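# Hook the cabinet door open, cabinet left upright

## Task

Swing the cabinet door open and secure it by letting the hook mounted on the post hang down through the door's eye, tip pointing downward; the free-standing cabinet has to finish resting flat on its base, or the task counts as failed.

## Robot and tools

Robot: two Doosan arms with Robotiq 140 grippers, left_arm and right_arm. The left_arm fingers are rigid. The right_arm fingers can fold at a hinge: a part held near the palm may be pulled in, gripped loosely or squeezed too hard, and a fingertip pushed against a surface folds with little resistance. Grip with the outer quarter of the pads when using right_arm.

Frame: the scene frame has its origin at table-top height, midway between the nominal arm bases. +z is up, +x points out over the table, and left_arm sits on the +y side. Image left and right do not match arm names. Real bases: left_arm at (+0.067, +0.686, 0) m, right_arm at (-0.057, -0.701, 0) m. Gripper axes: fingers point along its +z and close along its y. end_effector_position is the point between the closed pads; fingertips reach about 33 mm past it when the gap is small, 9 mm when fully open.

The 18-number row, used by execute_actions and move: one flat list covering both arms. Numbers 1-9 are left_arm: dx, dy, dz, rx, ry, rz, gripper position, force_limit, speed. Numbers 10-18 are the same for right_arm. All lie in [-1, 1]. The six pose numbers are offsets, not poses. They are measured along scene-frame axes from that arm's Hand target as it stands when the action or move begins. 1.0 equals 0.6 m of travel or 180 degrees of turn. rx, ry, rz form one rotation vector about the Hand target's position. Sending the same offset twice moves the arm twice. All six zero means: go back to the current Hand target. Gripper position: +1 fully open (140 mm), about -0.8 pads touch, -1 closes until blocked. force_limit -1 to +1 sets grip force, roughly 14 N up to 58 N; speed -1 to +1 sets finger speed, about 30 to 250 mm/s. Both start at +1. A fast close grips much harder. To leave a gripper unchanged, resend its last three numbers, since 0 is itself a command.

execute_actions(actions, cameras): actions is a list of actions; each action is a list of up to 15 rows, one per 1/30 s step, and a short list repeats its last row. Every row in an action counts from the action's starting Hand target. An empty list returns state plus all camera images. cameras: list of names, ["all"], or [].

move(target, speed, blend, stop_force, zero, blocking, cameras): drives each gripper in a straight line to the pose given by target, a single 18-number row or a list of up to 15 rows, each counted from the same starting Hand targets. speed: path top speed in m/s, 0.002 to 2, default 0.25, turning limit twice that in rad/s; one value or one per target. blend: corner rounding in m for lists, default 0 (stop at each). stop_force: 10 to 80 N, ends an arm's path when it feels that much push against its direction; use it only slowly, not while rotating, and not when backing off a contact. zero: true resets the force baseline before the move; false keeps the old one. blocking=false returns after about 0.5 s while the move continues (not allowed with stop_force). Paths do not avoid obstacles. The result adds a move: line such as done, off_target, moving, held or fault, plus limits (paced = pose clipped, held = steps withheld).

wait(seconds 0 to 10) lets time run. stop brakes a running move. zoom_image(camera, region [x0, y0, x1, y1] in pixels, at most 504 by 504) enlarges the newest image of cam_high, cam_low, cam_left_wrist or cam_right_wrist (all 672x504). clear_fault(arm) clears a reported torque or force fault on left_arm or right_arm. read_manual(section) gives licence text only. finished_scene(scene) ends the scene for good; nothing else should follow it in that reply.

Results: per arm, end_effector_position (m), end_effector_quat_wxyz, velocities, Hand target (the last commanded pose after clipping, which the next offsets start from), joint positions and torques, external joint torques, and flange force along the gripper axes. The controller clips each commanded pose to within 70 mm and 16 degrees of where the gripper actually is, so one action may fall short; the gripper often rests a little short of its Hand target. object_status: 0 moving, 1 blocked while opening, 2 blocked while closing (a grip), 3 reached the requested position or pads met. position_measured is in counts: 3 open, about 139 at 60 mm, 230 pads together. To grip harder while status is 2, raise force_limit and nudge position, e.g. -1 to -0.98.

Faults and care: contact torque over the joint limits (elbow 147, wrist joints 41.4 N m) or any outside force of 144 N stops the arm until clear_fault. Arms are stiff, so commanding even slightly beyond a firm surface can fault. Do not let the arms press on each other or close a gripper on the other arm's fingers. A clearance check may hold back commands bringing the arms close. Avoid steering a path near an arm's own base. Motors heat when holding loads, stretching or pushing against an unreachable pose; an over-temperature stop lasts 30 to 60 s. Avoid drops, releasing moving parts, knocks and hard shoves, and heavy twisting on the gripper. The cabinet is loose and can be nudged by outside events; keep it upright and on the table, since anything falling off fails the task.

Each tool is called after ">>>" in YAML: its name, and indented under it one key for each argument.

## Session

>>> execute_actions:
  actions: []

Scene clock: 0.00 s.
left_arm: end_effector_position=(+0.7561, +0.4157, +0.3823) position_measured=3 object_status=3 end_effector_quat_wxyz=(-0.005, -0.238, +0.971, +0.006) | right_arm: end_effector_position=(+0.4237, -0.3550, +0.1182) position_measured=3 object_status=3 end_effector_quat_wxyz=(-0.105, -0.414, +0.777, -0.463)
Joint positions: left_arm=[-0.438 0.306 1.317 0.004 1.535 3.809] | right_arm=[0.909 0.552 1.765 -0.714 1.579 -1.325]
Joint velocities: within noise
Joint torques (N m): no reading
External joint torques (N m): no reading
Flange force (N): no reading
Hand target: left_arm +0.7561, +0.4157, +0.3823; -0.005, -0.238, +0.971, +0.006 | right_arm +0.4237, -0.3550, +0.1182; -0.105, -0.414, +0.777, -0.463
Tool commands: left_gripper/position=+1.0 left_gripper/force_limit=+1.0 left_gripper/speed=+1.0 right_gripper/position=+1.0 right_gripper/force_limit=+1.0 right_gripper/speed=+1.0
camera_calibration:
cam_left_wrist: T_world_to_cam=[[-0.460385, 0.887643, 0.0116819, -0.0111311], [0.83407, 0.428018, 0.348034, -0.938425], [0.303929, 0.169973, -0.937409, 0.196927], [0, 0, 0, 1]] pos_world=[0.717736, 0.378072, 0.511335]
cam_right_wrist: T_world_to_cam=[[-0.73787, 0.245223, -0.628819, 0.480357], [0.528299, 0.789668, -0.311968, 0.0990975], [0.420057, -0.562396, -0.712224, -0.149604], [0, 0, 0, 1]] pos_world=[0.36493, -0.280185, 0.226422]

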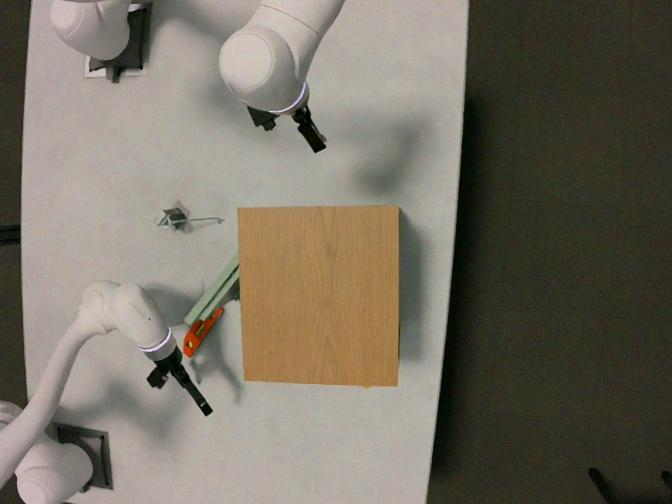

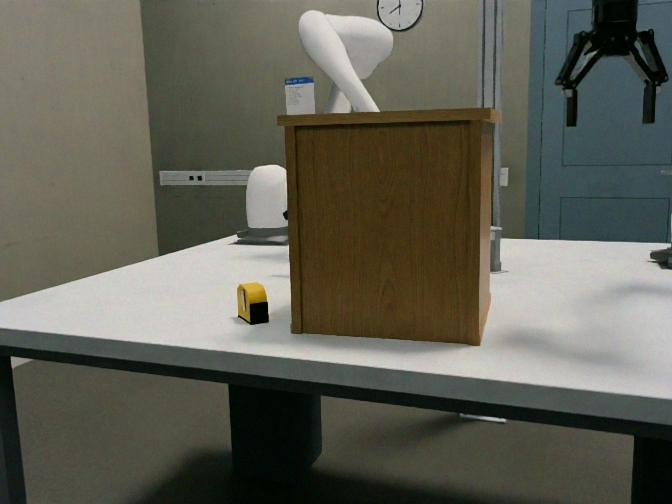

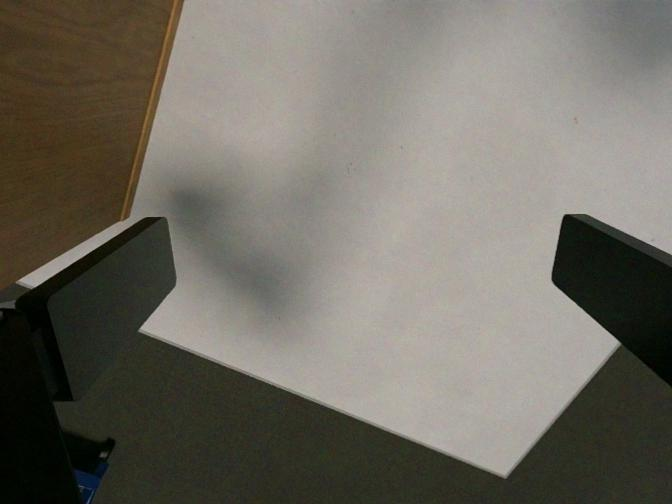

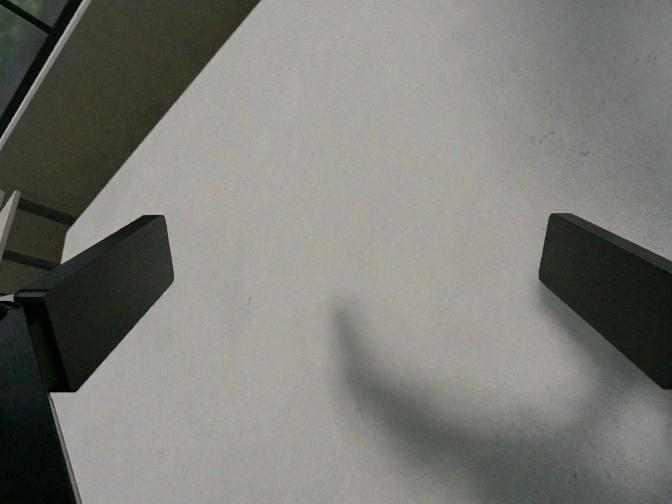

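>>> zoom_image:
  camera: "cam_high"
  region: [130, 180, 290, 400]

>>> zoom_image:
  camera: "cam_high"
  region: [150, 195, 240, 250]

Scaled by 2.291 from the camera's 672x504 image, which has a finer 960x720 frame.

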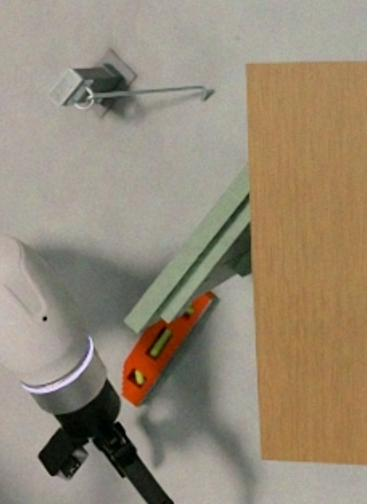

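Scaled by 5.600 from the camera's 672x504 image, which has a finer 960x720 frame.

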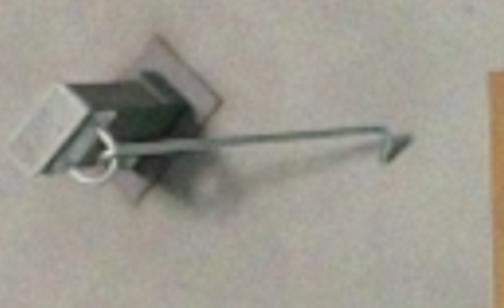

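>>> move:
  target: [-0.76,-0.06,-0.087,-0.031,-0.202,-0.39,1,1,1,0,0,0,0,0,0,1,1,1]
  speed: 0.4
  cameras: ["cam_left_wrist","cam_high"]

Scene clock: 32.87 s.
left_arm: end_effector_position=(+0.3001, +0.3798, +0.3301) position_measured=3 object_status=3 end_effector_quat_wxyz=(+0.273, +0.363, +0.884, -0.105) | right_arm: end_effector_position=(+0.4237, -0.3550, +0.1182) position_measured=3 object_status=3 end_effector_quat_wxyz=(-0.105, -0.414, +0.777, -0.463)
Joint positions: left_arm=[-1.254 -0.611 2.28 0.321 0.958 4.138] | right_arm=[0.909 0.552 1.765 -0.714 1.579 -1.325]
Joint torques (N m): left_arm=[1.85 14.74 -45.26 4.56 -1.2 0.4] | right_arm=[1.5 -82.88 -27.52 1.4 1.89 0.02]
External joint torques (N m): left_arm=[-1.95 2.02 0.98 0.3 -0.06 -0.4] | right_arm=[-1.94 0.02 -0.36 -0.31 0.01 -0.05]
Flange force (N): left_arm=[0.0 0.0 0.0] | right_arm=[-1.1 -2.5 1.3]
Hand target: left_arm +0.3001, +0.3797, +0.3301; +0.273, +0.363, +0.884, -0.105 | right_arm +0.4237, -0.3550, +0.1182; -0.105, -0.414, +0.777, -0.463
Off the commanded pose: left_arm 0.000 m, 0 deg | right_arm 0.000 m, 0 deg.
move: done
camera_calibration:
cam_left_wrist: T_world_to_cam=[[0.703354, 0.710757, 0.0108246, -0.470291], [0.403399, -0.411643, 0.817202, -0.231351], [0.585288, -0.570416, -0.576249, 0.370208], [0, 0, 0, 1]] pos_world=[0.207429, 0.450202, 0.407483]
Images, in order (width x height): cam_high 672x504, cam_left_wrist 672x504.

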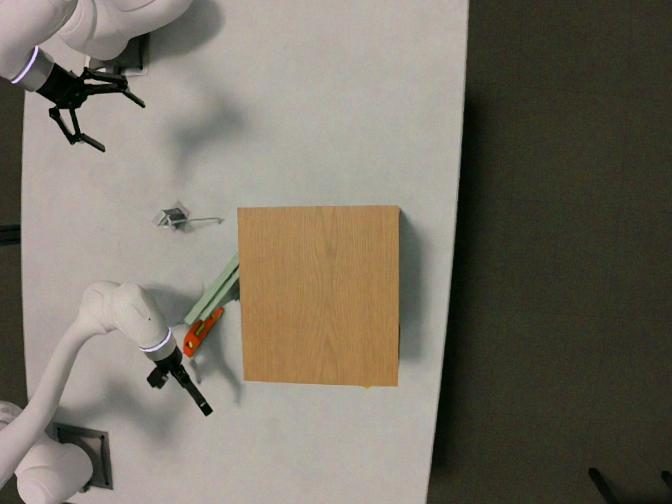

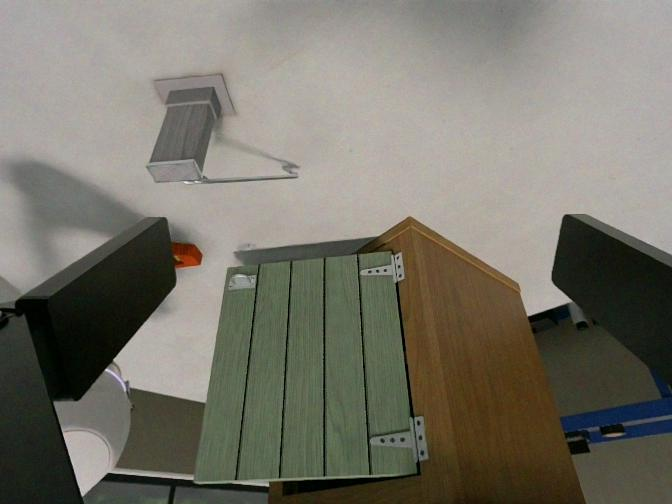

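>>> zoom_image:
  camera: "cam_left_wrist"
  region: [130, 60, 320, 200]

>>> zoom_image:
  camera: "cam_left_wrist"
  region: [210, 240, 290, 310]

Scaled by 2.653 from the camera's 672x504 image, which has a finer 960x720 frame.

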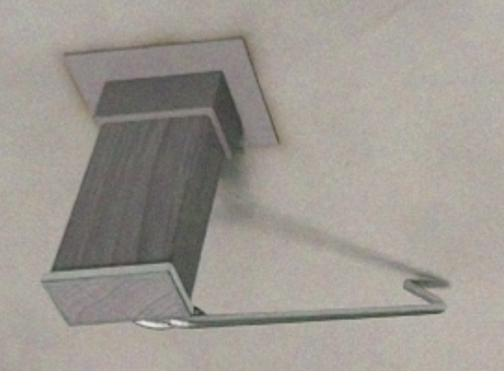

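Scaled by 6.300 from the camera's 672x504 image, which has a finer 960x720 frame.

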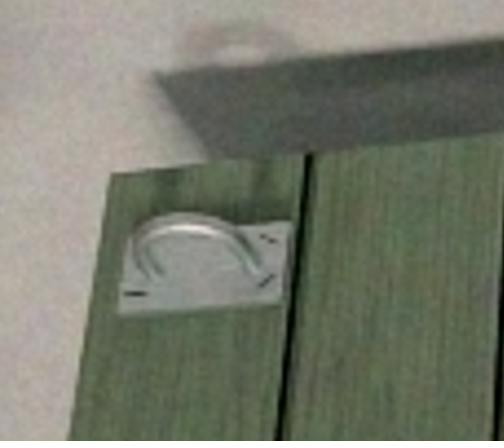

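>>> move:
  target:
    - [0.09,-0.2,0,0.04,0.09,0.12,0,0,1,0,0,0.5,0.1,0.13,0.2,-1,0,0]
    - [0.183,-0.375,-0.2,0.075,0.181,0.243,0,0,1,0.243,0.325,0.5,0.199,0.272,0.39,-1,0,0]
  speed: 0.35
  blend: 0.05
  cameras: ["cam_left_wrist","cam_high","cam_right_wrist"]

Scene clock: 93.57 s.
left_arm: end_effector_position=(+0.4099, +0.1547, +0.2101) position_measured=129 object_status=3 end_effector_quat_wxyz=(-0.003, -0.001, +1.000, +0.008) | right_arm: end_effector_position=(+0.5695, -0.1600, +0.4182) position_measured=233 object_status=3 end_effector_quat_wxyz=(-0.001, +0.917, -0.398, +0.002)
Joint positions: left_arm=[-1.07 0.198 1.773 0.003 1.187 3.655] | right_arm=[0.643 0.447 1.053 -0.002 1.639 -3.222]
Joint torques (N m): left_arm=[1.92 -62.5 -40.58 3.71 0.09 0.41] | right_arm=[1.99 -87.94 -41.92 4.5 0.08 0.01]
External joint torques (N m): left_arm=[-1.88 2.14 0.95 0.33 -0.03 -0.41] | right_arm=[-2.18 -0.33 -0.75 -0.19 -0.1 -0.01]
Flange force (N): left_arm=[2.3 -3.0 2.5] | right_arm=[2.7 -1.1 -1.2]
Hand target: left_arm +0.4099, +0.1547, +0.2101; -0.003, -0.001, +1.000, +0.008 | right_arm +0.5695, -0.1600, +0.4182; +0.000, +0.917, -0.398, +0.002
Off the commanded pose: left_arm 0.000 m, 0 deg | right_arm 0.000 m, 0 deg.
move: done
camera_calibration:
cam_left_wrist: T_world_to_cam=[[-0.000196586, 0.999922, 0.012491, -0.14302], [0.937123, -0.00417515, 0.348974, -0.453604], [0.348999, 0.0117742, -0.937049, 0.191078], [0, 0, 0, 1]] pos_world=[0.358369, 0.138865, 0.339132]
cam_right_wrist: T_world_to_cam=[[-0.736525, -0.676284, 0.013067, 0.31211], [-0.631142, 0.694054, 0.346336, 0.33145], [-0.243291, 0.246838, -0.938019, 0.714174], [0, 0, 0, 1]] pos_world=[0.612821, -0.195254, 0.551037]
Images, in order (width x height): cam_high 672x504, cam_left_wrist 672x504, cam_right_wrist 672x504.

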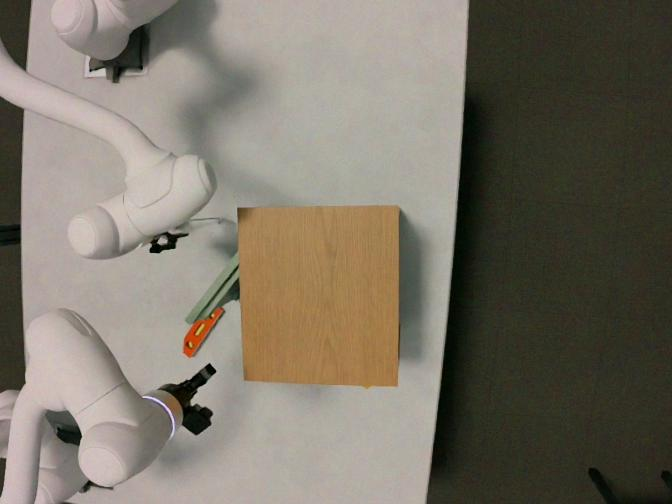

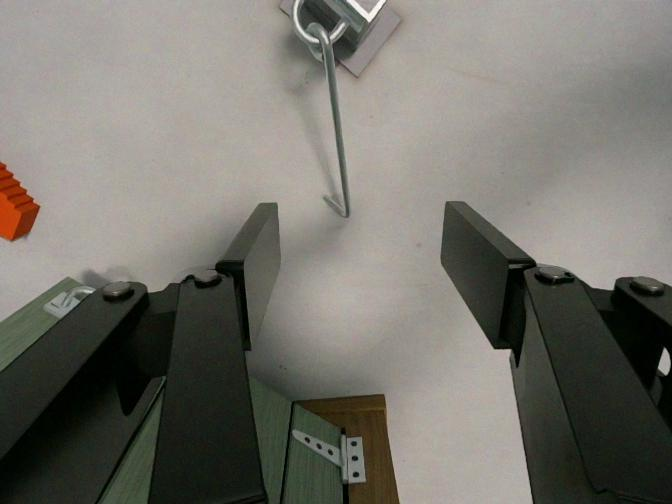

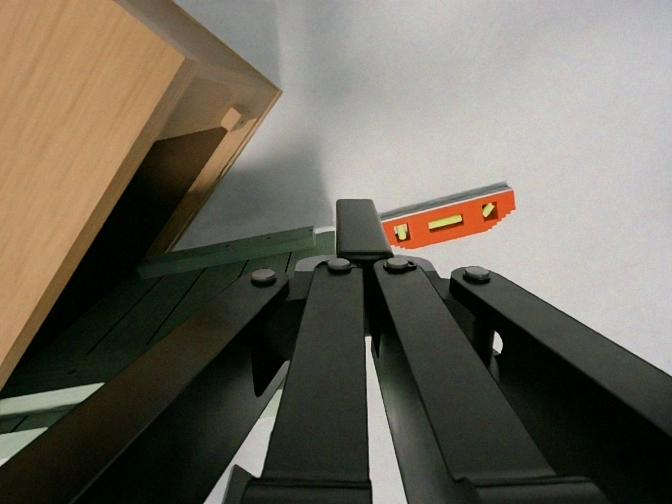

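>>> zoom_image:
  camera: "cam_left_wrist"
  region: [270, 0, 400, 230]

>>> zoom_image:
  camera: "cam_left_wrist"
  region: [310, 170, 370, 230]

>>> zoom_image:
  camera: "cam_right_wrist"
  region: [130, 130, 430, 330]

Scaled by 2.191 from the camera's 672x504 image, which has a finer 960x720 frame.

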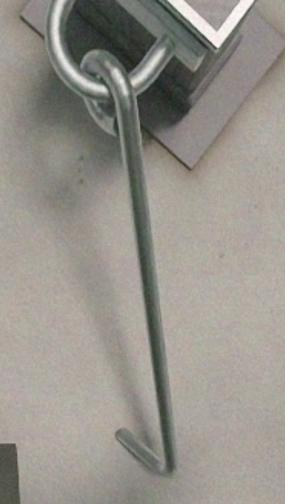

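Scaled by 8.400 from the camera's 672x504 image, which has a finer 960x720 frame.

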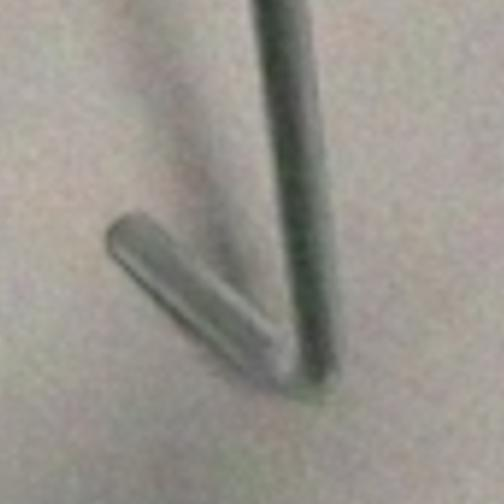

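Scaled by 1.680 from the camera's 672x504 image, which has a finer 960x720 frame.

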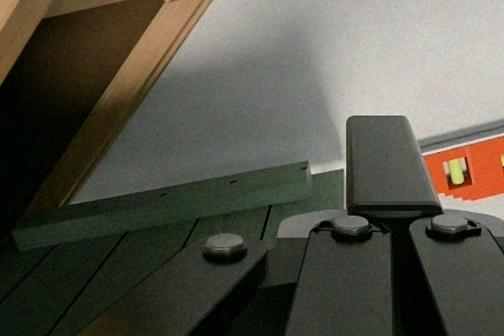

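>>> move:
  target:
    - [-0.038,0.07,-0.05,-0.199,0.02,0.153,-0.4,-0.9,0,0,0,-0.233,0,0,0,-1,0,0]
    - [-0.038,0.07,-0.15,-0.199,0.02,0.153,-0.4,-0.9,0,-0.081,0.222,-0.233,0,0,0,-1,0,0]
    - [-0.038,0.07,-0.15,-0.199,0.02,0.153,-0.4,-0.9,0,-0.144,0.285,-0.233,0,0,0,-1,0,0]
  speed: [0.25, 0.12, 0.08]
  blend: 0.02
  cameras: ["cam_left_wrist","cam_high","cam_right_wrist"]

Scene clock: 134.70 s.
left_arm: end_effector_position=(+0.3871, +0.1967, +0.1201) position_measured=179 object_status=3 end_effector_quat_wxyz=(-0.036, -0.234, +0.925, -0.298) | right_arm: end_effector_position=(+0.4831, +0.0110, +0.2784) position_measured=233 object_status=3 end_effector_quat_wxyz=(+0.000, +0.917, -0.398, +0.002)
Joint positions: left_arm=[-0.892 0.016 2.301 -0.843 0.424 4.051] | right_arm=[0.855 0.574 1.109 -0.003 1.457 -3.008]
Joint torques (N m): left_arm=[1.75 -33.84 -31.72 1.18 -0.44 0.35] | right_arm=[1.39 -99.16 -41.79 4.48 0.07 -0.08]
External joint torques (N m): left_arm=[-1.82 1.6 0.92 0.31 -0.01 -0.37] | right_arm=[-1.98 0.13 -0.48 -0.21 -0.08 0.08]
Flange force (N): left_arm=[4.9 -1.3 2.6] | right_arm=[1.8 -1.8 -0.5]
Hand target: left_arm +0.3871, +0.1967, +0.1201; -0.036, -0.234, +0.925, -0.298 | right_arm +0.4831, +0.0110, +0.2784; +0.000, +0.917, -0.398, +0.002
Off the commanded pose: left_arm 0.000 m, 0 deg | right_arm 0.000 m, 0 deg.
move: done
camera_calibration:
cam_left_wrist: T_world_to_cam=[[-0.451923, 0.712056, -0.537347, 0.11362], [0.804516, 0.585565, 0.0993318, -0.435373], [0.385382, -0.387414, -0.837491, 0.166703], [0, 0, 0, 1]] pos_world=[0.337368, 0.238619, 0.243912]
cam_right_wrist: T_world_to_cam=[[-0.736555, -0.67625, 0.013156, 0.365994], [-0.631105, 0.69412, 0.346271, 0.206628], [-0.243297, 0.246745, -0.938042, 0.519701], [0, 0, 0, 1]] pos_world=[0.526421, -0.0241545, 0.411138]
Images, in order (width x height): cam_high 672x504, cam_left_wrist 672x504, cam_right_wrist 672x504.

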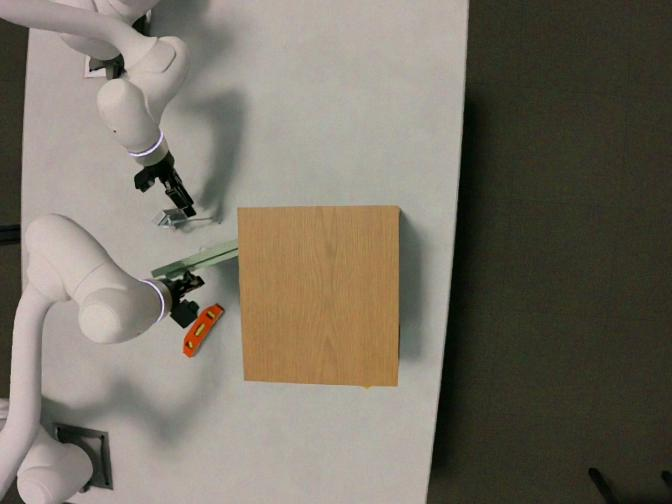

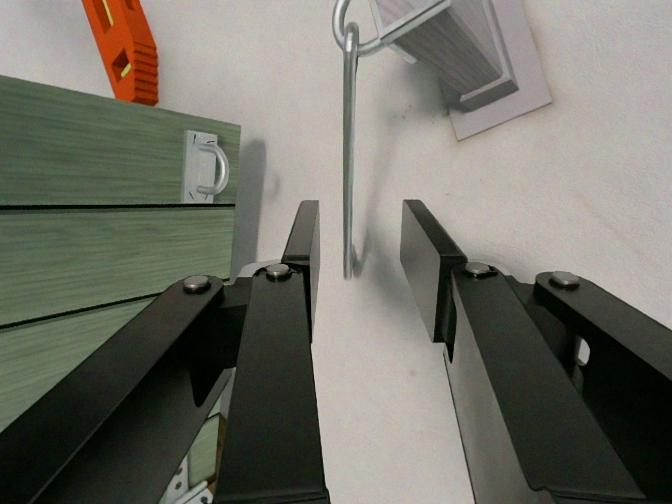

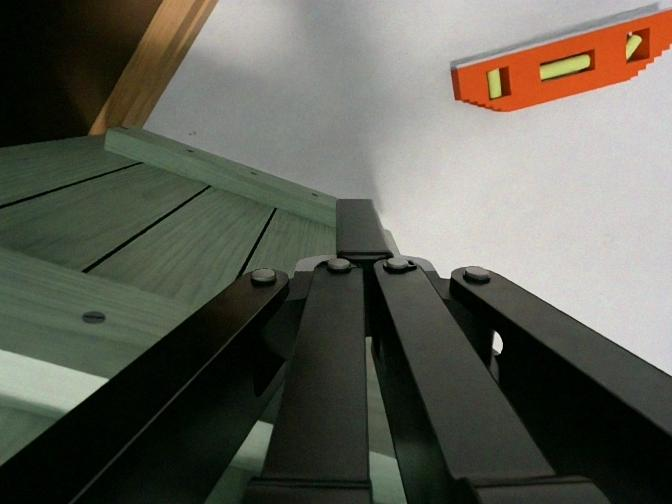

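>>> move:
  target:
    - [0.003,-0.081,-0.09,0,0,0,-0.4,-0.2,-1,0.07,-0.1,0,0,0,0,-1,0,0]
    - [0.003,-0.081,-0.09,0,0,0,-1,-0.2,-1,0.07,-0.1,0.2,0,0,0,-1,0,0]
  speed: [0.1,0.2]
  cameras: ["cam_left_wrist"]

>>> move:
  target: [0,0,0,0,0,0,-1,-0.2,-1,-0.1,-0.45,0.1,0,0,0,-1,0,0]
  speed: 0.4
  cameras: ["cam_left_wrist"]

Scene clock: 150.87 s.
left_arm: end_effector_position=(+0.3889, +0.1481, +0.0661) position_measured=223 object_status=0 end_effector_quat_wxyz=(-0.036, -0.234, +0.925, -0.298) | right_arm: end_effector_position=(+0.5251, -0.0490, +0.3984) position_measured=233 object_status=3 end_effector_quat_wxyz=(+0.000, +0.917, -0.398, +0.002)
Joint positions: left_arm=[-0.956 0.155 2.283 -1.078 0.318 4.253] | right_arm=[0.775 0.533 0.958 -0.002 1.648 -3.09]
Joint torques (N m): left_arm=[2.13 -43.41 -27.6 0.24 -0.39 0.14] | right_arm=[1.36 -95.82 -41.93 4.44 0.08 -0.02]
External joint torques (N m): left_arm=[-2.09 0.82 1.16 0.59 0.26 -0.16] | right_arm=[-1.49 0.22 -0.51 -0.14 -0.1 0.02]
Flange force (N): left_arm=[0.0 0.0 0.0] | right_arm=[1.5 -2.0 -0.9]
Hand target: left_arm +0.3889, +0.1481, +0.0661; -0.036, -0.234, +0.925, -0.298 | right_arm +0.5251, -0.0490, +0.3984; +0.000, +0.917, -0.398, +0.002
Off the commanded pose: left_arm 0.000 m, 0 deg | right_arm 0.000 m, 0 deg.
move: done
camera_calibration:
cam_left_wrist: T_world_to_cam=[[-0.451923, 0.712056, -0.537347, 0.120023], [0.804516, 0.585565, 0.0993318, -0.402999], [0.385382, -0.387414, -0.837491, 0.101957], [0, 0, 0, 1]] pos_world=[0.339168, 0.190019, 0.189912]
Images, in order (width x height): cam_left_wrist 672x504.

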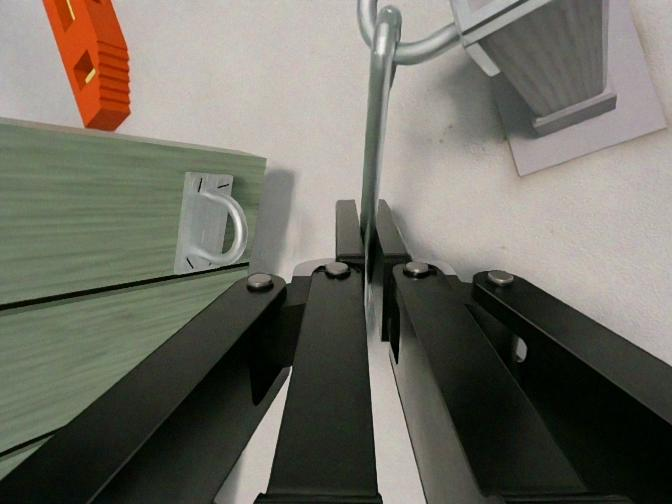

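Scene clock: 152.03 s.
left_arm: end_effector_position=(+0.3889, +0.1481, +0.0661) position_measured=223 object_status=2 end_effector_quat_wxyz=(-0.036, -0.234, +0.925, -0.298) | right_arm: end_effector_position=(+0.4652, -0.3189, +0.4583) position_measured=233 object_status=3 end_effector_quat_wxyz=(+0.000, +0.917, -0.398, +0.001)
Joint positions: left_arm=[-0.956 0.155 2.283 -1.078 0.318 4.253] | right_arm=[0.55 0.14 1.387 -0.002 1.612 -3.314]
Joint torques (N m): left_arm=[2.11 -42.9 -27.73 0.26 -0.45 0.08] | right_arm=[1.82 -57.36 -41.95 4.51 0.06 -0.06]
External joint torques (N m): left_arm=[-2.11 0.34 1.33 0.57 0.32 -0.11] | right_arm=[-2.04 0.14 -0.72 -0.19 -0.09 0.06]
Flange force (N): left_arm=[0.0 0.0 0.0] | right_arm=[3.2 -1.0 -1.2]
Hand target: left_arm +0.3889, +0.1481, +0.0661; -0.036, -0.234, +0.925, -0.298 | right_arm +0.4651, -0.3190, +0.4584; +0.000, +0.917, -0.398, +0.002
Off the commanded pose: left_arm 0.000 m, 0 deg | right_arm 0.000 m, 0 deg.
move: done
camera_calibration:
cam_left_wrist: T_world_to_cam=[[-0.451923, 0.712056, -0.537347, 0.120023], [0.804516, 0.585565, 0.0993318, -0.402999], [0.385382, -0.387414, -0.837491, 0.101957], [0, 0, 0, 1]] pos_world=[0.339168, 0.190019, 0.189912]
Images, in order (width x height): cam_left_wrist 672x504.

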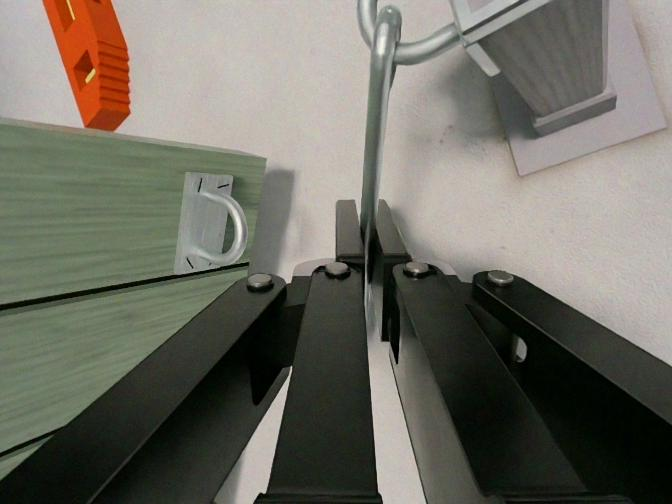

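>>> wait:
  seconds: 0
  cameras: ["cam_high","cam_left_wrist"]

>>> zoom_image:
  camera: "cam_high"
  region: [140, 190, 260, 320]

>>> zoom_image:
  camera: "cam_left_wrist"
  region: [140, 140, 280, 290]

Scene clock: 162.70 s.
left_arm: end_effector_position=(+0.3889, +0.1481, +0.0661) position_measured=223 object_status=2 end_effector_quat_wxyz=(-0.036, -0.234, +0.925, -0.298) | right_arm: end_effector_position=(+0.4651, -0.3190, +0.4584) position_measured=233 object_status=3 end_effector_quat_wxyz=(+0.000, +0.917, -0.398, +0.002)
Joint positions: left_arm=[-0.956 0.155 2.283 -1.078 0.318 4.253] | right_arm=[0.55 0.14 1.387 -0.002 1.612 -3.314]
Joint torques (N m): left_arm=[2.21 -43.16 -27.74 0.22 -0.44 0.07] | right_arm=[1.24 -57.12 -42.01 4.48 0.05 -0.02]
External joint torques (N m): left_arm=[-2.21 0.62 1.38 0.61 0.31 -0.1] | right_arm=[-1.43 0.15 -0.59 -0.17 -0.08 0.02]
Flange force (N): left_arm=[0.0 0.0 0.0] | right_arm=[2.3 -1.0 -1.0]
Hand target: left_arm +0.3889, +0.1481, +0.0661; -0.036, -0.234, +0.925, -0.298 | right_arm +0.4651, -0.3190, +0.4584; +0.000, +0.917, -0.398, +0.002
Tool commands: left_gripper/position=-1.0 left_gripper/force_limit=-0.2 left_gripper/speed=-1.0 right_gripper/position=-1.0 right_gripper/force_limit=+0.0 right_gripper/speed=+0.0
Off the commanded pose: left_arm 0.000 m, 0 deg | right_arm 0.000 m, 0 deg.
camera_calibration:
cam_left_wrist: T_world_to_cam=[[-0.451923, 0.712056, -0.537347, 0.120023], [0.804516, 0.585565, 0.0993318, -0.402999], [0.385382, -0.387414, -0.837491, 0.101957], [0, 0, 0, 1]] pos_world=[0.339168, 0.190019, 0.189912]
Images, in order (width x height): cam_high 672x504, cam_left_wrist 672x504.

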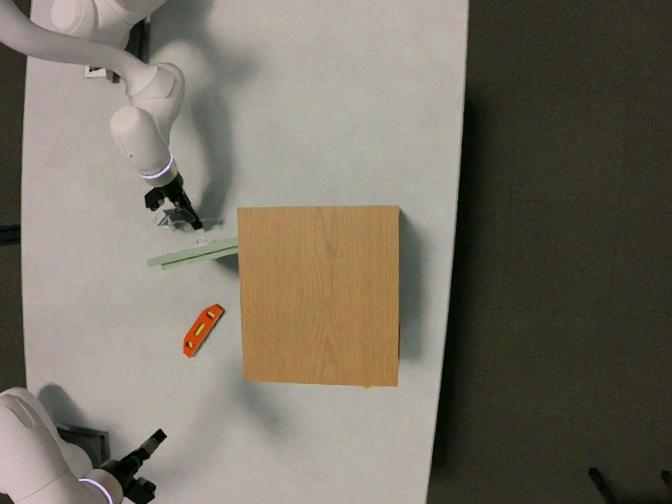

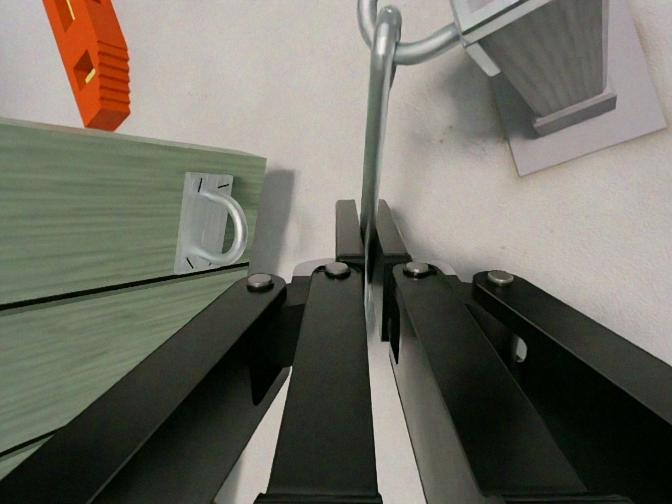

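Scaled by 3.877 from the camera's 672x504 image, which has a finer 960x720 frame.

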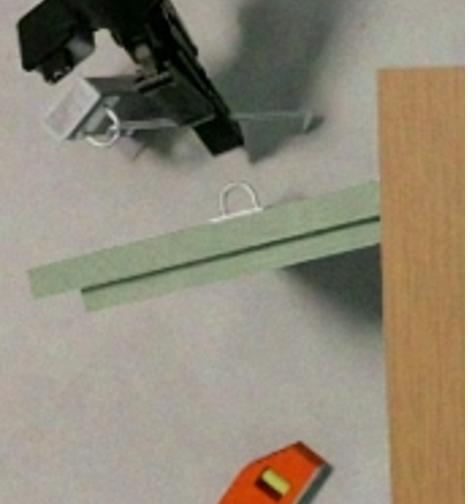

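Scaled by 3.360 from the camera's 672x504 image, which has a finer 960x720 frame.

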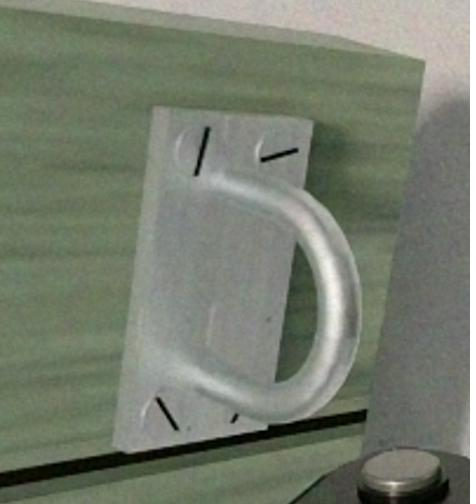

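>>> move:
  target:
    - [0,0,0,0,0,0,-1,-0.2,-1,-0.0585,0.765,0.019,0,0,0,-1,0,0]
    - [0,0,0,0,0,0,-1,-0.2,-1,-0.045,0.757,-0.214,0,0,0,-1,0,0]
    - [0,0,0,0,0,0,-1,-0.2,-1,-0.035,0.695,-0.214,0,0,0,-1,0,0]
    - [0,0,0,0,0,0,-1,-0.2,-1,-0.012,0.627,-0.214,0,0,0,-1,0,0]
  speed: [0.35,0.2,0.06,0.04]
  blend: [0.02,0.01,0.01,0]
  cameras: ["cam_left_wrist"]

>>> zoom_image:
  camera: "cam_left_wrist"
  region: [140, 140, 280, 290]

Scene clock: 190.60 s.
left_arm: end_effector_position=(+0.3889, +0.1481, +0.0661) position_measured=223 object_status=2 end_effector_quat_wxyz=(-0.036, -0.234, +0.925, -0.298) | right_arm: end_effector_position=(+0.4580, +0.0572, +0.3300) position_measured=233 object_status=3 end_effector_quat_wxyz=(+0.000, +0.917, -0.398, +0.002)
Joint positions: left_arm=[-0.956 0.155 2.283 -1.078 0.318 4.253] | right_arm=[0.909 0.612 0.955 -0.003 1.573 -2.955]
Joint torques (N m): left_arm=[2.11 -43.02 -27.66 0.26 -0.42 0.11] | right_arm=[0.78 -102.66 -42.02 4.5 0.09 -0.02]
External joint torques (N m): left_arm=[-2.06 0.45 1.32 0.57 0.29 -0.14] | right_arm=[-0.98 -0.1 -0.56 -0.19 -0.1 0.02]
Flange force (N): left_arm=[0.0 0.0 0.0] | right_arm=[0.7 -1.7 -0.8]
Hand target: left_arm +0.3889, +0.1481, +0.0661; -0.036, -0.234, +0.925, -0.298 | right_arm +0.4579, +0.0572, +0.3300; +0.000, +0.917, -0.398, +0.002
Off the commanded pose: left_arm 0.000 m, 0 deg | right_arm 0.000 m, 0 deg.
move: done
camera_calibration:
cam_left_wrist: T_world_to_cam=[[-0.451923, 0.712056, -0.537347, 0.120023], [0.804516, 0.585565, 0.0993318, -0.402999], [0.385382, -0.387414, -0.837491, 0.101957], [0, 0, 0, 1]] pos_world=[0.339168, 0.190019, 0.189912]
Images, in order (width x height): cam_left_wrist 672x504.

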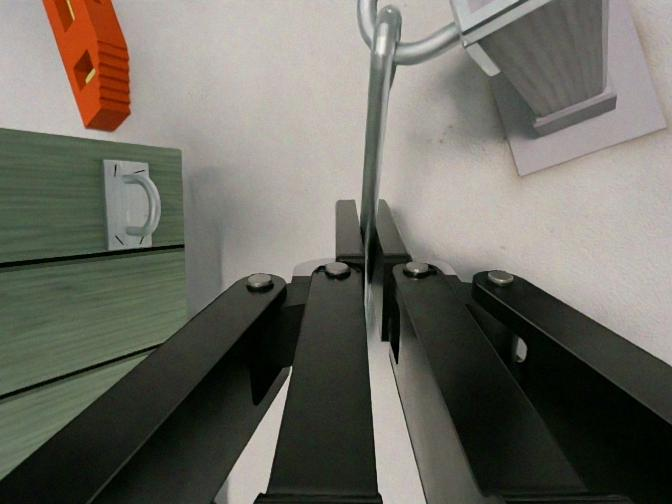

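Scaled by 3.360 from the camera's 672x504 image, which has a finer 960x720 frame.

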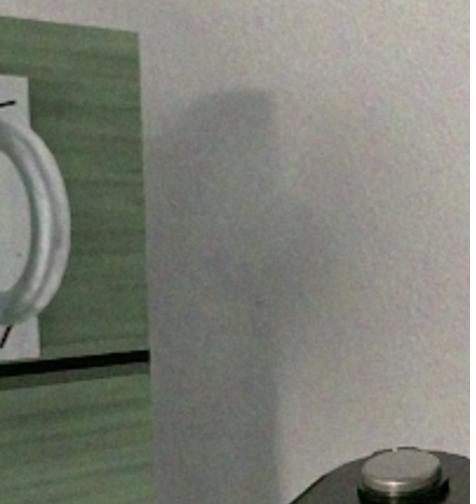

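>>> move:
  target:
    - [0,0,0,0,0,0,-1,-0.2,-1,-0.013,0.055,0,0,0,0,-1,0,0]
    - [0,0,0,0,0,0,-1,-0.2,-1,-0.013,0.055,0.233,0,0,0,-1,0,0]
    - [0,0,0,0,0,0,-1,-0.2,-1,0.128,-0.195,0.233,0,0,0,-1,0,0]
    - [0,0,0,0,0,0,-1,-0.2,-1,0.128,-0.17,-0.05,0,0,0,-1,0,0]
    - [0,0,0,0,0,0,-1,-0.2,-1,0.085,-0.123,-0.05,0,0,0,-1,0,0]
    - [0,0,0,0,0,0,-1,-0.2,-1,0.0585,-0.097,-0.05,0,0,0,-1,0,0]
  speed: [0.2,0.25,0.3,0.25,0.1,0.015]
  blend: [0.01,0.03,0.03,0.01,0.003,0]
  cameras: ["cam_left_wrist"]

>>> wait:
  seconds: 1
  cameras: ["cam_left_wrist"]

Scene clock: 213.40 s.
left_arm: end_effector_position=(+0.3889, +0.1481, +0.0661) position_measured=223 object_status=2 end_effector_quat_wxyz=(-0.036, -0.234, +0.925, -0.298) | right_arm: end_effector_position=(+0.4930, -0.0010, +0.3000) position_measured=233 object_status=3 end_effector_quat_wxyz=(+0.000, +0.917, -0.398, +0.002)
Joint positions: left_arm=[-0.956 0.155 2.283 -1.078 0.318 4.253] | right_arm=[0.838 0.564 1.086 -0.003 1.49 -3.026]
Joint torques (N m): left_arm=[2.05 -43.1 -27.68 0.22 -0.38 0.12] | right_arm=[1.32 -98.36 -41.88 4.49 0.13 0]
External joint torques (N m): left_arm=[-2.01 0.5 1.24 0.61 0.25 -0.14] | right_arm=[-1.72 -0.43 -0.7 -0.19 -0.14 0]
Flange force (N): left_arm=[0.0 0.0 0.0] | right_arm=[1.8 -1.3 -0.9]
Hand target: left_arm +0.3889, +0.1481, +0.0661; -0.036, -0.234, +0.925, -0.298 | right_arm +0.4930, -0.0010, +0.3000; +0.000, +0.917, -0.398, +0.002
Off the commanded pose: left_arm 0.000 m, 0 deg | right_arm 0.000 m, 0 deg.
move: done
camera_calibration:
cam_left_wrist: T_world_to_cam=[[-0.451923, 0.712056, -0.537347, 0.120023], [0.804516, 0.585565, 0.0993318, -0.402999], [0.385382, -0.387414, -0.837491, 0.101957], [0, 0, 0, 1]] pos_world=[0.339168, 0.190019, 0.189912]
Images, in order (width x height): cam_left_wrist 672x504.

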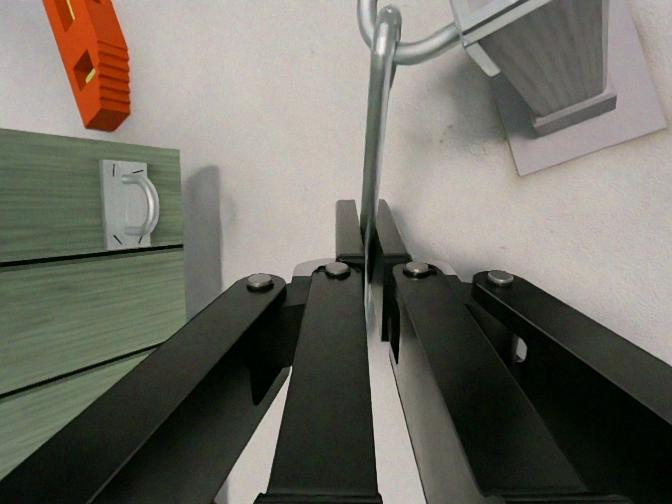

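Scene clock: 214.40 s.
left_arm: end_effector_position=(+0.3889, +0.1481, +0.0661) position_measured=223 object_status=2 end_effector_quat_wxyz=(-0.036, -0.234, +0.925, -0.298) | right_arm: end_effector_position=(+0.4930, -0.0010, +0.3000) position_measured=233 object_status=3 end_effector_quat_wxyz=(+0.000, +0.917, -0.398, +0.002)
Joint positions: left_arm=[-0.956 0.155 2.283 -1.078 0.318 4.253] | right_arm=[0.838 0.564 1.086 -0.003 1.49 -3.026]
Joint torques (N m): left_arm=[2.13 -43.24 -27.68 0.23 -0.44 0.13] | right_arm=[1.48 -98.47 -41.77 4.47 0.12 0.07]
External joint torques (N m): left_arm=[-2.14 0.67 1.24 0.6 0.31 -0.16] | right_arm=[-1.64 0.11 -0.65 -0.17 -0.13 -0.07]
Flange force (N): left_arm=[0.0 0.0 0.0] | right_arm=[1.6 -2.2 -0.8]
Hand target: left_arm +0.3889, +0.1481, +0.0661; -0.036, -0.234, +0.925, -0.298 | right_arm +0.4930, -0.0010, +0.3000; +0.000, +0.917, -0.398, +0.002
Tool commands: left_gripper/position=-1.0 left_gripper/force_limit=-0.2 left_gripper/speed=-1.0 right_gripper/position=-1.0 right_gripper/force_limit=+0.0 right_gripper/speed=+0.0
Off the commanded pose: left_arm 0.000 m, 0 deg | right_arm 0.000 m, 0 deg.
wait: 1.00 s; at rest by 0.17 s
camera_calibration:
cam_left_wrist: T_world_to_cam=[[-0.451923, 0.712056, -0.537347, 0.120023], [0.804516, 0.585565, 0.0993318, -0.402999], [0.385382, -0.387414, -0.837491, 0.101957], [0, 0, 0, 1]] pos_world=[0.339168, 0.190019, 0.189912]
Images, in order (width x height): cam_left_wrist 672x504.

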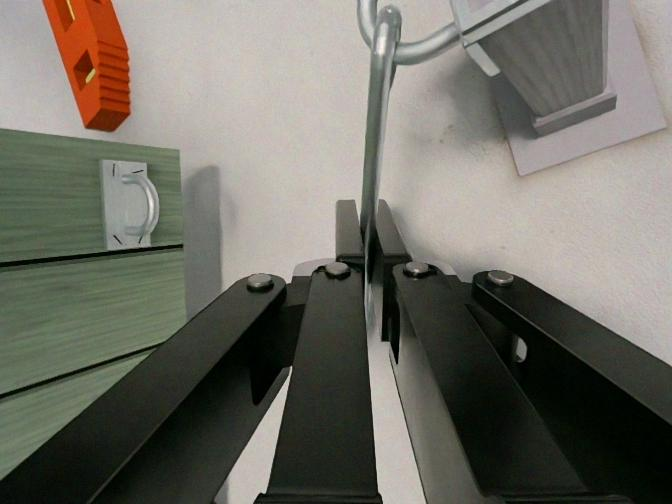

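>>> move:
  target: [0,0,0,0,0,0,-1,-0.2,-1,-0.0143,0.016,0,0,0,0,-1,0,0]
  speed: 0.02
  cameras: ["cam_left_wrist"]

>>> wait:
  seconds: 0.5
  cameras: ["cam_left_wrist","cam_right_wrist"]

Scene clock: 219.40 s.
left_arm: end_effector_position=(+0.3889, +0.1481, +0.0661) position_measured=223 object_status=2 end_effector_quat_wxyz=(-0.036, -0.234, +0.925, -0.298) | right_arm: end_effector_position=(+0.4844, +0.0086, +0.3000) position_measured=233 object_status=3 end_effector_quat_wxyz=(+0.000, +0.917, -0.398, +0.001)
Joint positions: left_arm=[-0.956 0.155 2.283 -1.078 0.318 4.253] | right_arm=[0.852 0.568 1.079 -0.003 1.493 -3.011]
Joint torques (N m): left_arm=[2.25 -42.88 -27.73 0.21 -0.39 0.09] | right_arm=[1.14 -98.7 -41.98 4.49 0.12 -0.06]
External joint torques (N m): left_arm=[-2.19 0.34 1.47 0.62 0.26 -0.12] | right_arm=[-1.48 -0.2 -0.51 -0.19 -0.13 0.06]
Flange force (N): left_arm=[0.0 0.0 0.0] | right_arm=[1.4 -1.2 -0.6]
Hand target: left_arm +0.3889, +0.1481, +0.0661; -0.036, -0.234, +0.925, -0.298 | right_arm +0.4845, +0.0086, +0.3000; +0.000, +0.917, -0.398, +0.002
Off the commanded pose: left_arm 0.000 m, 0 deg | right_arm 0.000 m, 0 deg.
move: done
camera_calibration:
cam_left_wrist: T_world_to_cam=[[-0.451923, 0.712056, -0.537347, 0.120023], [0.804516, 0.585565, 0.0993318, -0.402999], [0.385382, -0.387414, -0.837491, 0.101957], [0, 0, 0, 1]] pos_world=[0.339168, 0.190019, 0.189912]
Images, in order (width x height): cam_left_wrist 672x504.

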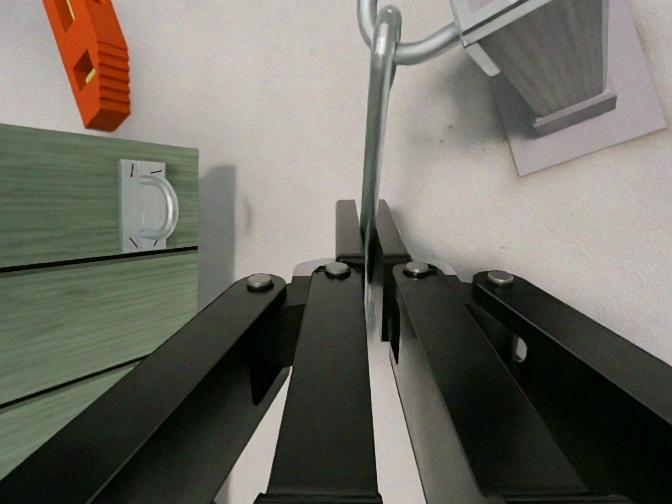

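Scene clock: 219.90 s.
left_arm: end_effector_position=(+0.3889, +0.1481, +0.0661) position_measured=223 object_status=2 end_effector_quat_wxyz=(-0.036, -0.234, +0.925, -0.298) | right_arm: end_effector_position=(+0.4845, +0.0086, +0.3000) position_measured=233 object_status=3 end_effector_quat_wxyz=(+0.000, +0.917, -0.398, +0.002)
Joint positions: left_arm=[-0.956 0.155 2.283 -1.078 0.318 4.253] | right_arm=[0.852 0.568 1.079 -0.003 1.493 -3.011]
Joint torques (N m): left_arm=[2.08 -43.15 -27.85 0.21 -0.37 0.12] | right_arm=[1.22 -98.6 -41.92 4.5 0.11 -0.05]
External joint torques (N m): left_arm=[-2.05 0.58 1.46 0.62 0.24 -0.15] | right_arm=[-1.09 -0.76 -0.71 -0.17 -0.11 0.05]
Flange force (N): left_arm=[0.0 0.0 0.0] | right_arm=[1.1 -0.7 -1.0]
Hand target: left_arm +0.3889, +0.1481, +0.0661; -0.036, -0.234, +0.925, -0.298 | right_arm +0.4845, +0.0086, +0.3000; +0.000, +0.917, -0.398, +0.002
Tool commands: left_gripper/position=-1.0 left_gripper/force_limit=-0.2 left_gripper/speed=-1.0 right_gripper/position=-1.0 right_gripper/force_limit=+0.0 right_gripper/speed=+0.0
Off the commanded pose: left_arm 0.000 m, 0 deg | right_arm 0.000 m, 0 deg.
wait: 0.50 s; at rest by 0.17 s
camera_calibration:
cam_left_wrist: T_world_to_cam=[[-0.451923, 0.712056, -0.537347, 0.120023], [0.804516, 0.585565, 0.0993318, -0.402999], [0.385382, -0.387414, -0.837491, 0.101957], [0, 0, 0, 1]] pos_world=[0.339168, 0.190019, 0.189912]
cam_right_wrist: T_world_to_cam=[[-0.736555, -0.67625, 0.013156, 0.365118], [-0.631105, 0.69412, 0.346271, 0.201698], [-0.243297, 0.246745, -0.938042, 0.540896], [0, 0, 0, 1]] pos_world=[0.527821, -0.0265545, 0.432738]
Images, in order (width x height): cam_left_wrist 672x504, cam_right_wrist 672x504.

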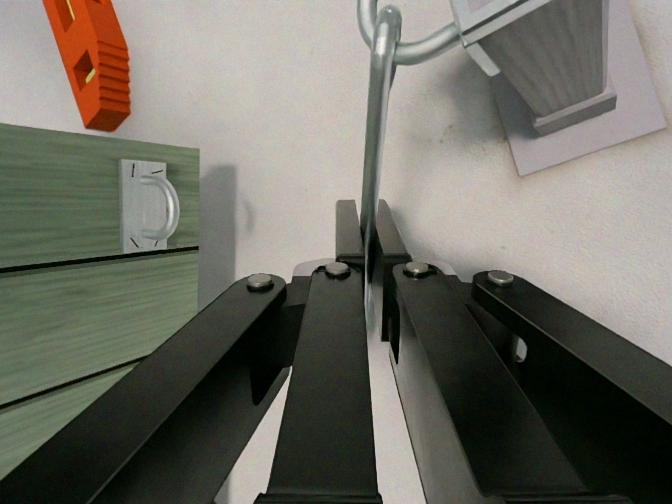

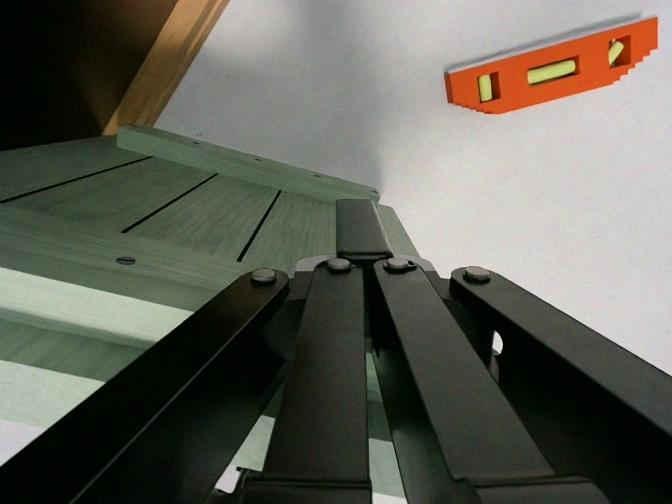

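>>> move:
  target: [0,0,0,0,0,0,-1,-0.2,-1,-0.0092,0.0125,0,0,0,0,-1,0,0]
  speed: 0.02

>>> move:
  target:
    - [0,0,0,0,0,0,-1,-0.2,-1,0.05,-0.06,0,0,0,0,-1,0,0]
    - [0,0,0,0,0,0,-1,-0.2,-1,0.05,-0.1,0.26,0,0,0,-1,0,0]
    - [0,0,0,0,0,0,-1,-0.2,-1,0,-0.45,0.26,0,0,0,-1,0,0]
  speed: [0.1,0.3,0.4]
  blend: [0.01,0.05,0]
  cameras: ["cam_left_wrist"]

>>> zoom_image:
  camera: "cam_left_wrist"
  region: [100, 130, 240, 280]

Scene clock: 226.03 s.
left_arm: end_effector_position=(+0.3889, +0.1481, +0.0661) position_measured=223 object_status=2 end_effector_quat_wxyz=(-0.036, -0.234, +0.925, -0.298) | right_arm: end_effector_position=(+0.4789, +0.0161, +0.3000) position_measured=233 object_status=3 end_effector_quat_wxyz=(+0.000, +0.917, -0.398, +0.002)
Joint positions: left_arm=[-0.956 0.155 2.283 -1.078 0.318 4.253] | right_arm=[0.863 0.573 1.071 -0.003 1.496 -3.001]
Joint torques (N m): left_arm=[2.22 -43.17 -27.66 0.21 -0.4 0.11] | right_arm=[1.48 -99.26 -41.79 4.48 0.07 -0.04]
External joint torques (N m): left_arm=[-2.28 0.64 1.26 0.61 0.27 -0.14] | right_arm=[-1.71 0.25 -0.57 -0.19 -0.08 0.04]
Flange force (N): left_arm=[0.0 0.0 0.0] | right_arm=[1.5 -2.3 -0.7]
Hand target: left_arm +0.3889, +0.1481, +0.0661; -0.036, -0.234, +0.925, -0.298 | right_arm +0.4789, +0.0161, +0.3000; +0.000, +0.917, -0.398, +0.002
Off the commanded pose: left_arm 0.000 m, 0 deg | right_arm 0.000 m, 0 deg.
move: done

Scene clock: 227.97 s.
left_arm: end_effector_position=(+0.3889, +0.1481, +0.0661) position_measured=223 object_status=2 end_effector_quat_wxyz=(-0.036, -0.234, +0.925, -0.298) | right_arm: end_effector_position=(+0.4790, -0.2538, +0.4559) position_measured=233 object_status=3 end_effector_quat_wxyz=(+0.000, +0.917, -0.398, +0.001)
Joint positions: left_arm=[-0.956 0.155 2.283 -1.078 0.318 4.253] | right_arm=[0.618 0.224 1.29 -0.002 1.625 -3.246]
Joint torques (N m): left_arm=[1.96 -43.21 -27.78 0.25 -0.39 0.11] | right_arm=[1.4 -65.95 -41.98 4.53 0.08 -0.03]
External joint torques (N m): left_arm=[-1.96 0.68 1.5 0.57 0.26 -0.13] | right_arm=[-1.54 0.34 -0.52 -0.22 -0.1 0.03]
Flange force (N): left_arm=[0.0 0.0 0.0] | right_arm=[2.3 -1.4 -0.8]
Hand target: left_arm +0.3889, +0.1481, +0.0661; -0.036, -0.234, +0.925, -0.298 | right_arm +0.4789, -0.2539, +0.4560; +0.000, +0.917, -0.398, +0.002
Off the commanded pose: left_arm 0.000 m, 0 deg | right_arm 0.000 m, 0 deg.
move: done
camera_calibration:
cam_left_wrist: T_world_to_cam=[[-0.451923, 0.712056, -0.537347, 0.120023], [0.804516, 0.585565, 0.0993318, -0.402999], [0.385382, -0.387414, -0.837491, 0.101957], [0, 0, 0, 1]] pos_world=[0.339168, 0.190019, 0.189912]
Images, in order (width x height): cam_left_wrist 672x504.

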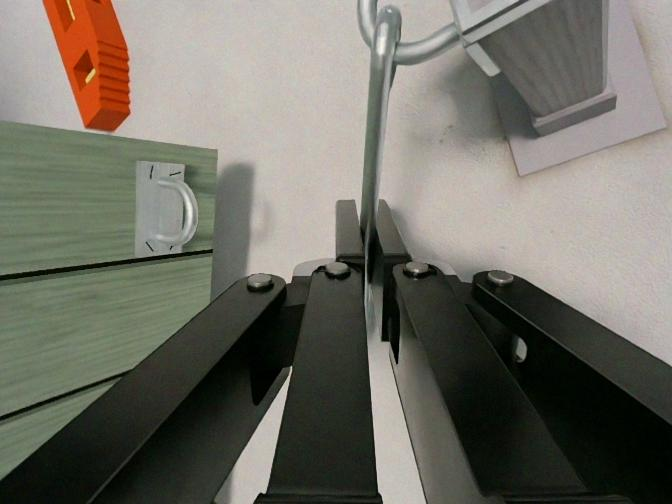

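Scaled by 3.360 from the camera's 672x504 image, which has a finer 960x720 frame.

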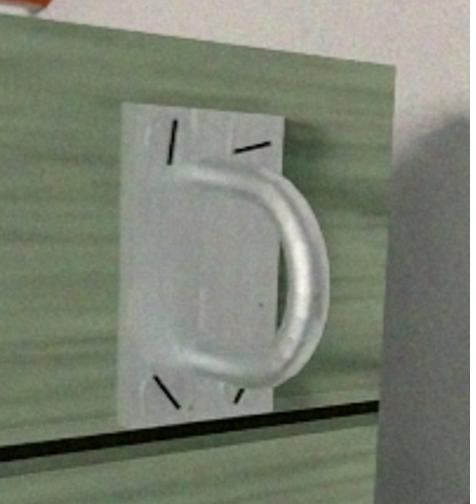

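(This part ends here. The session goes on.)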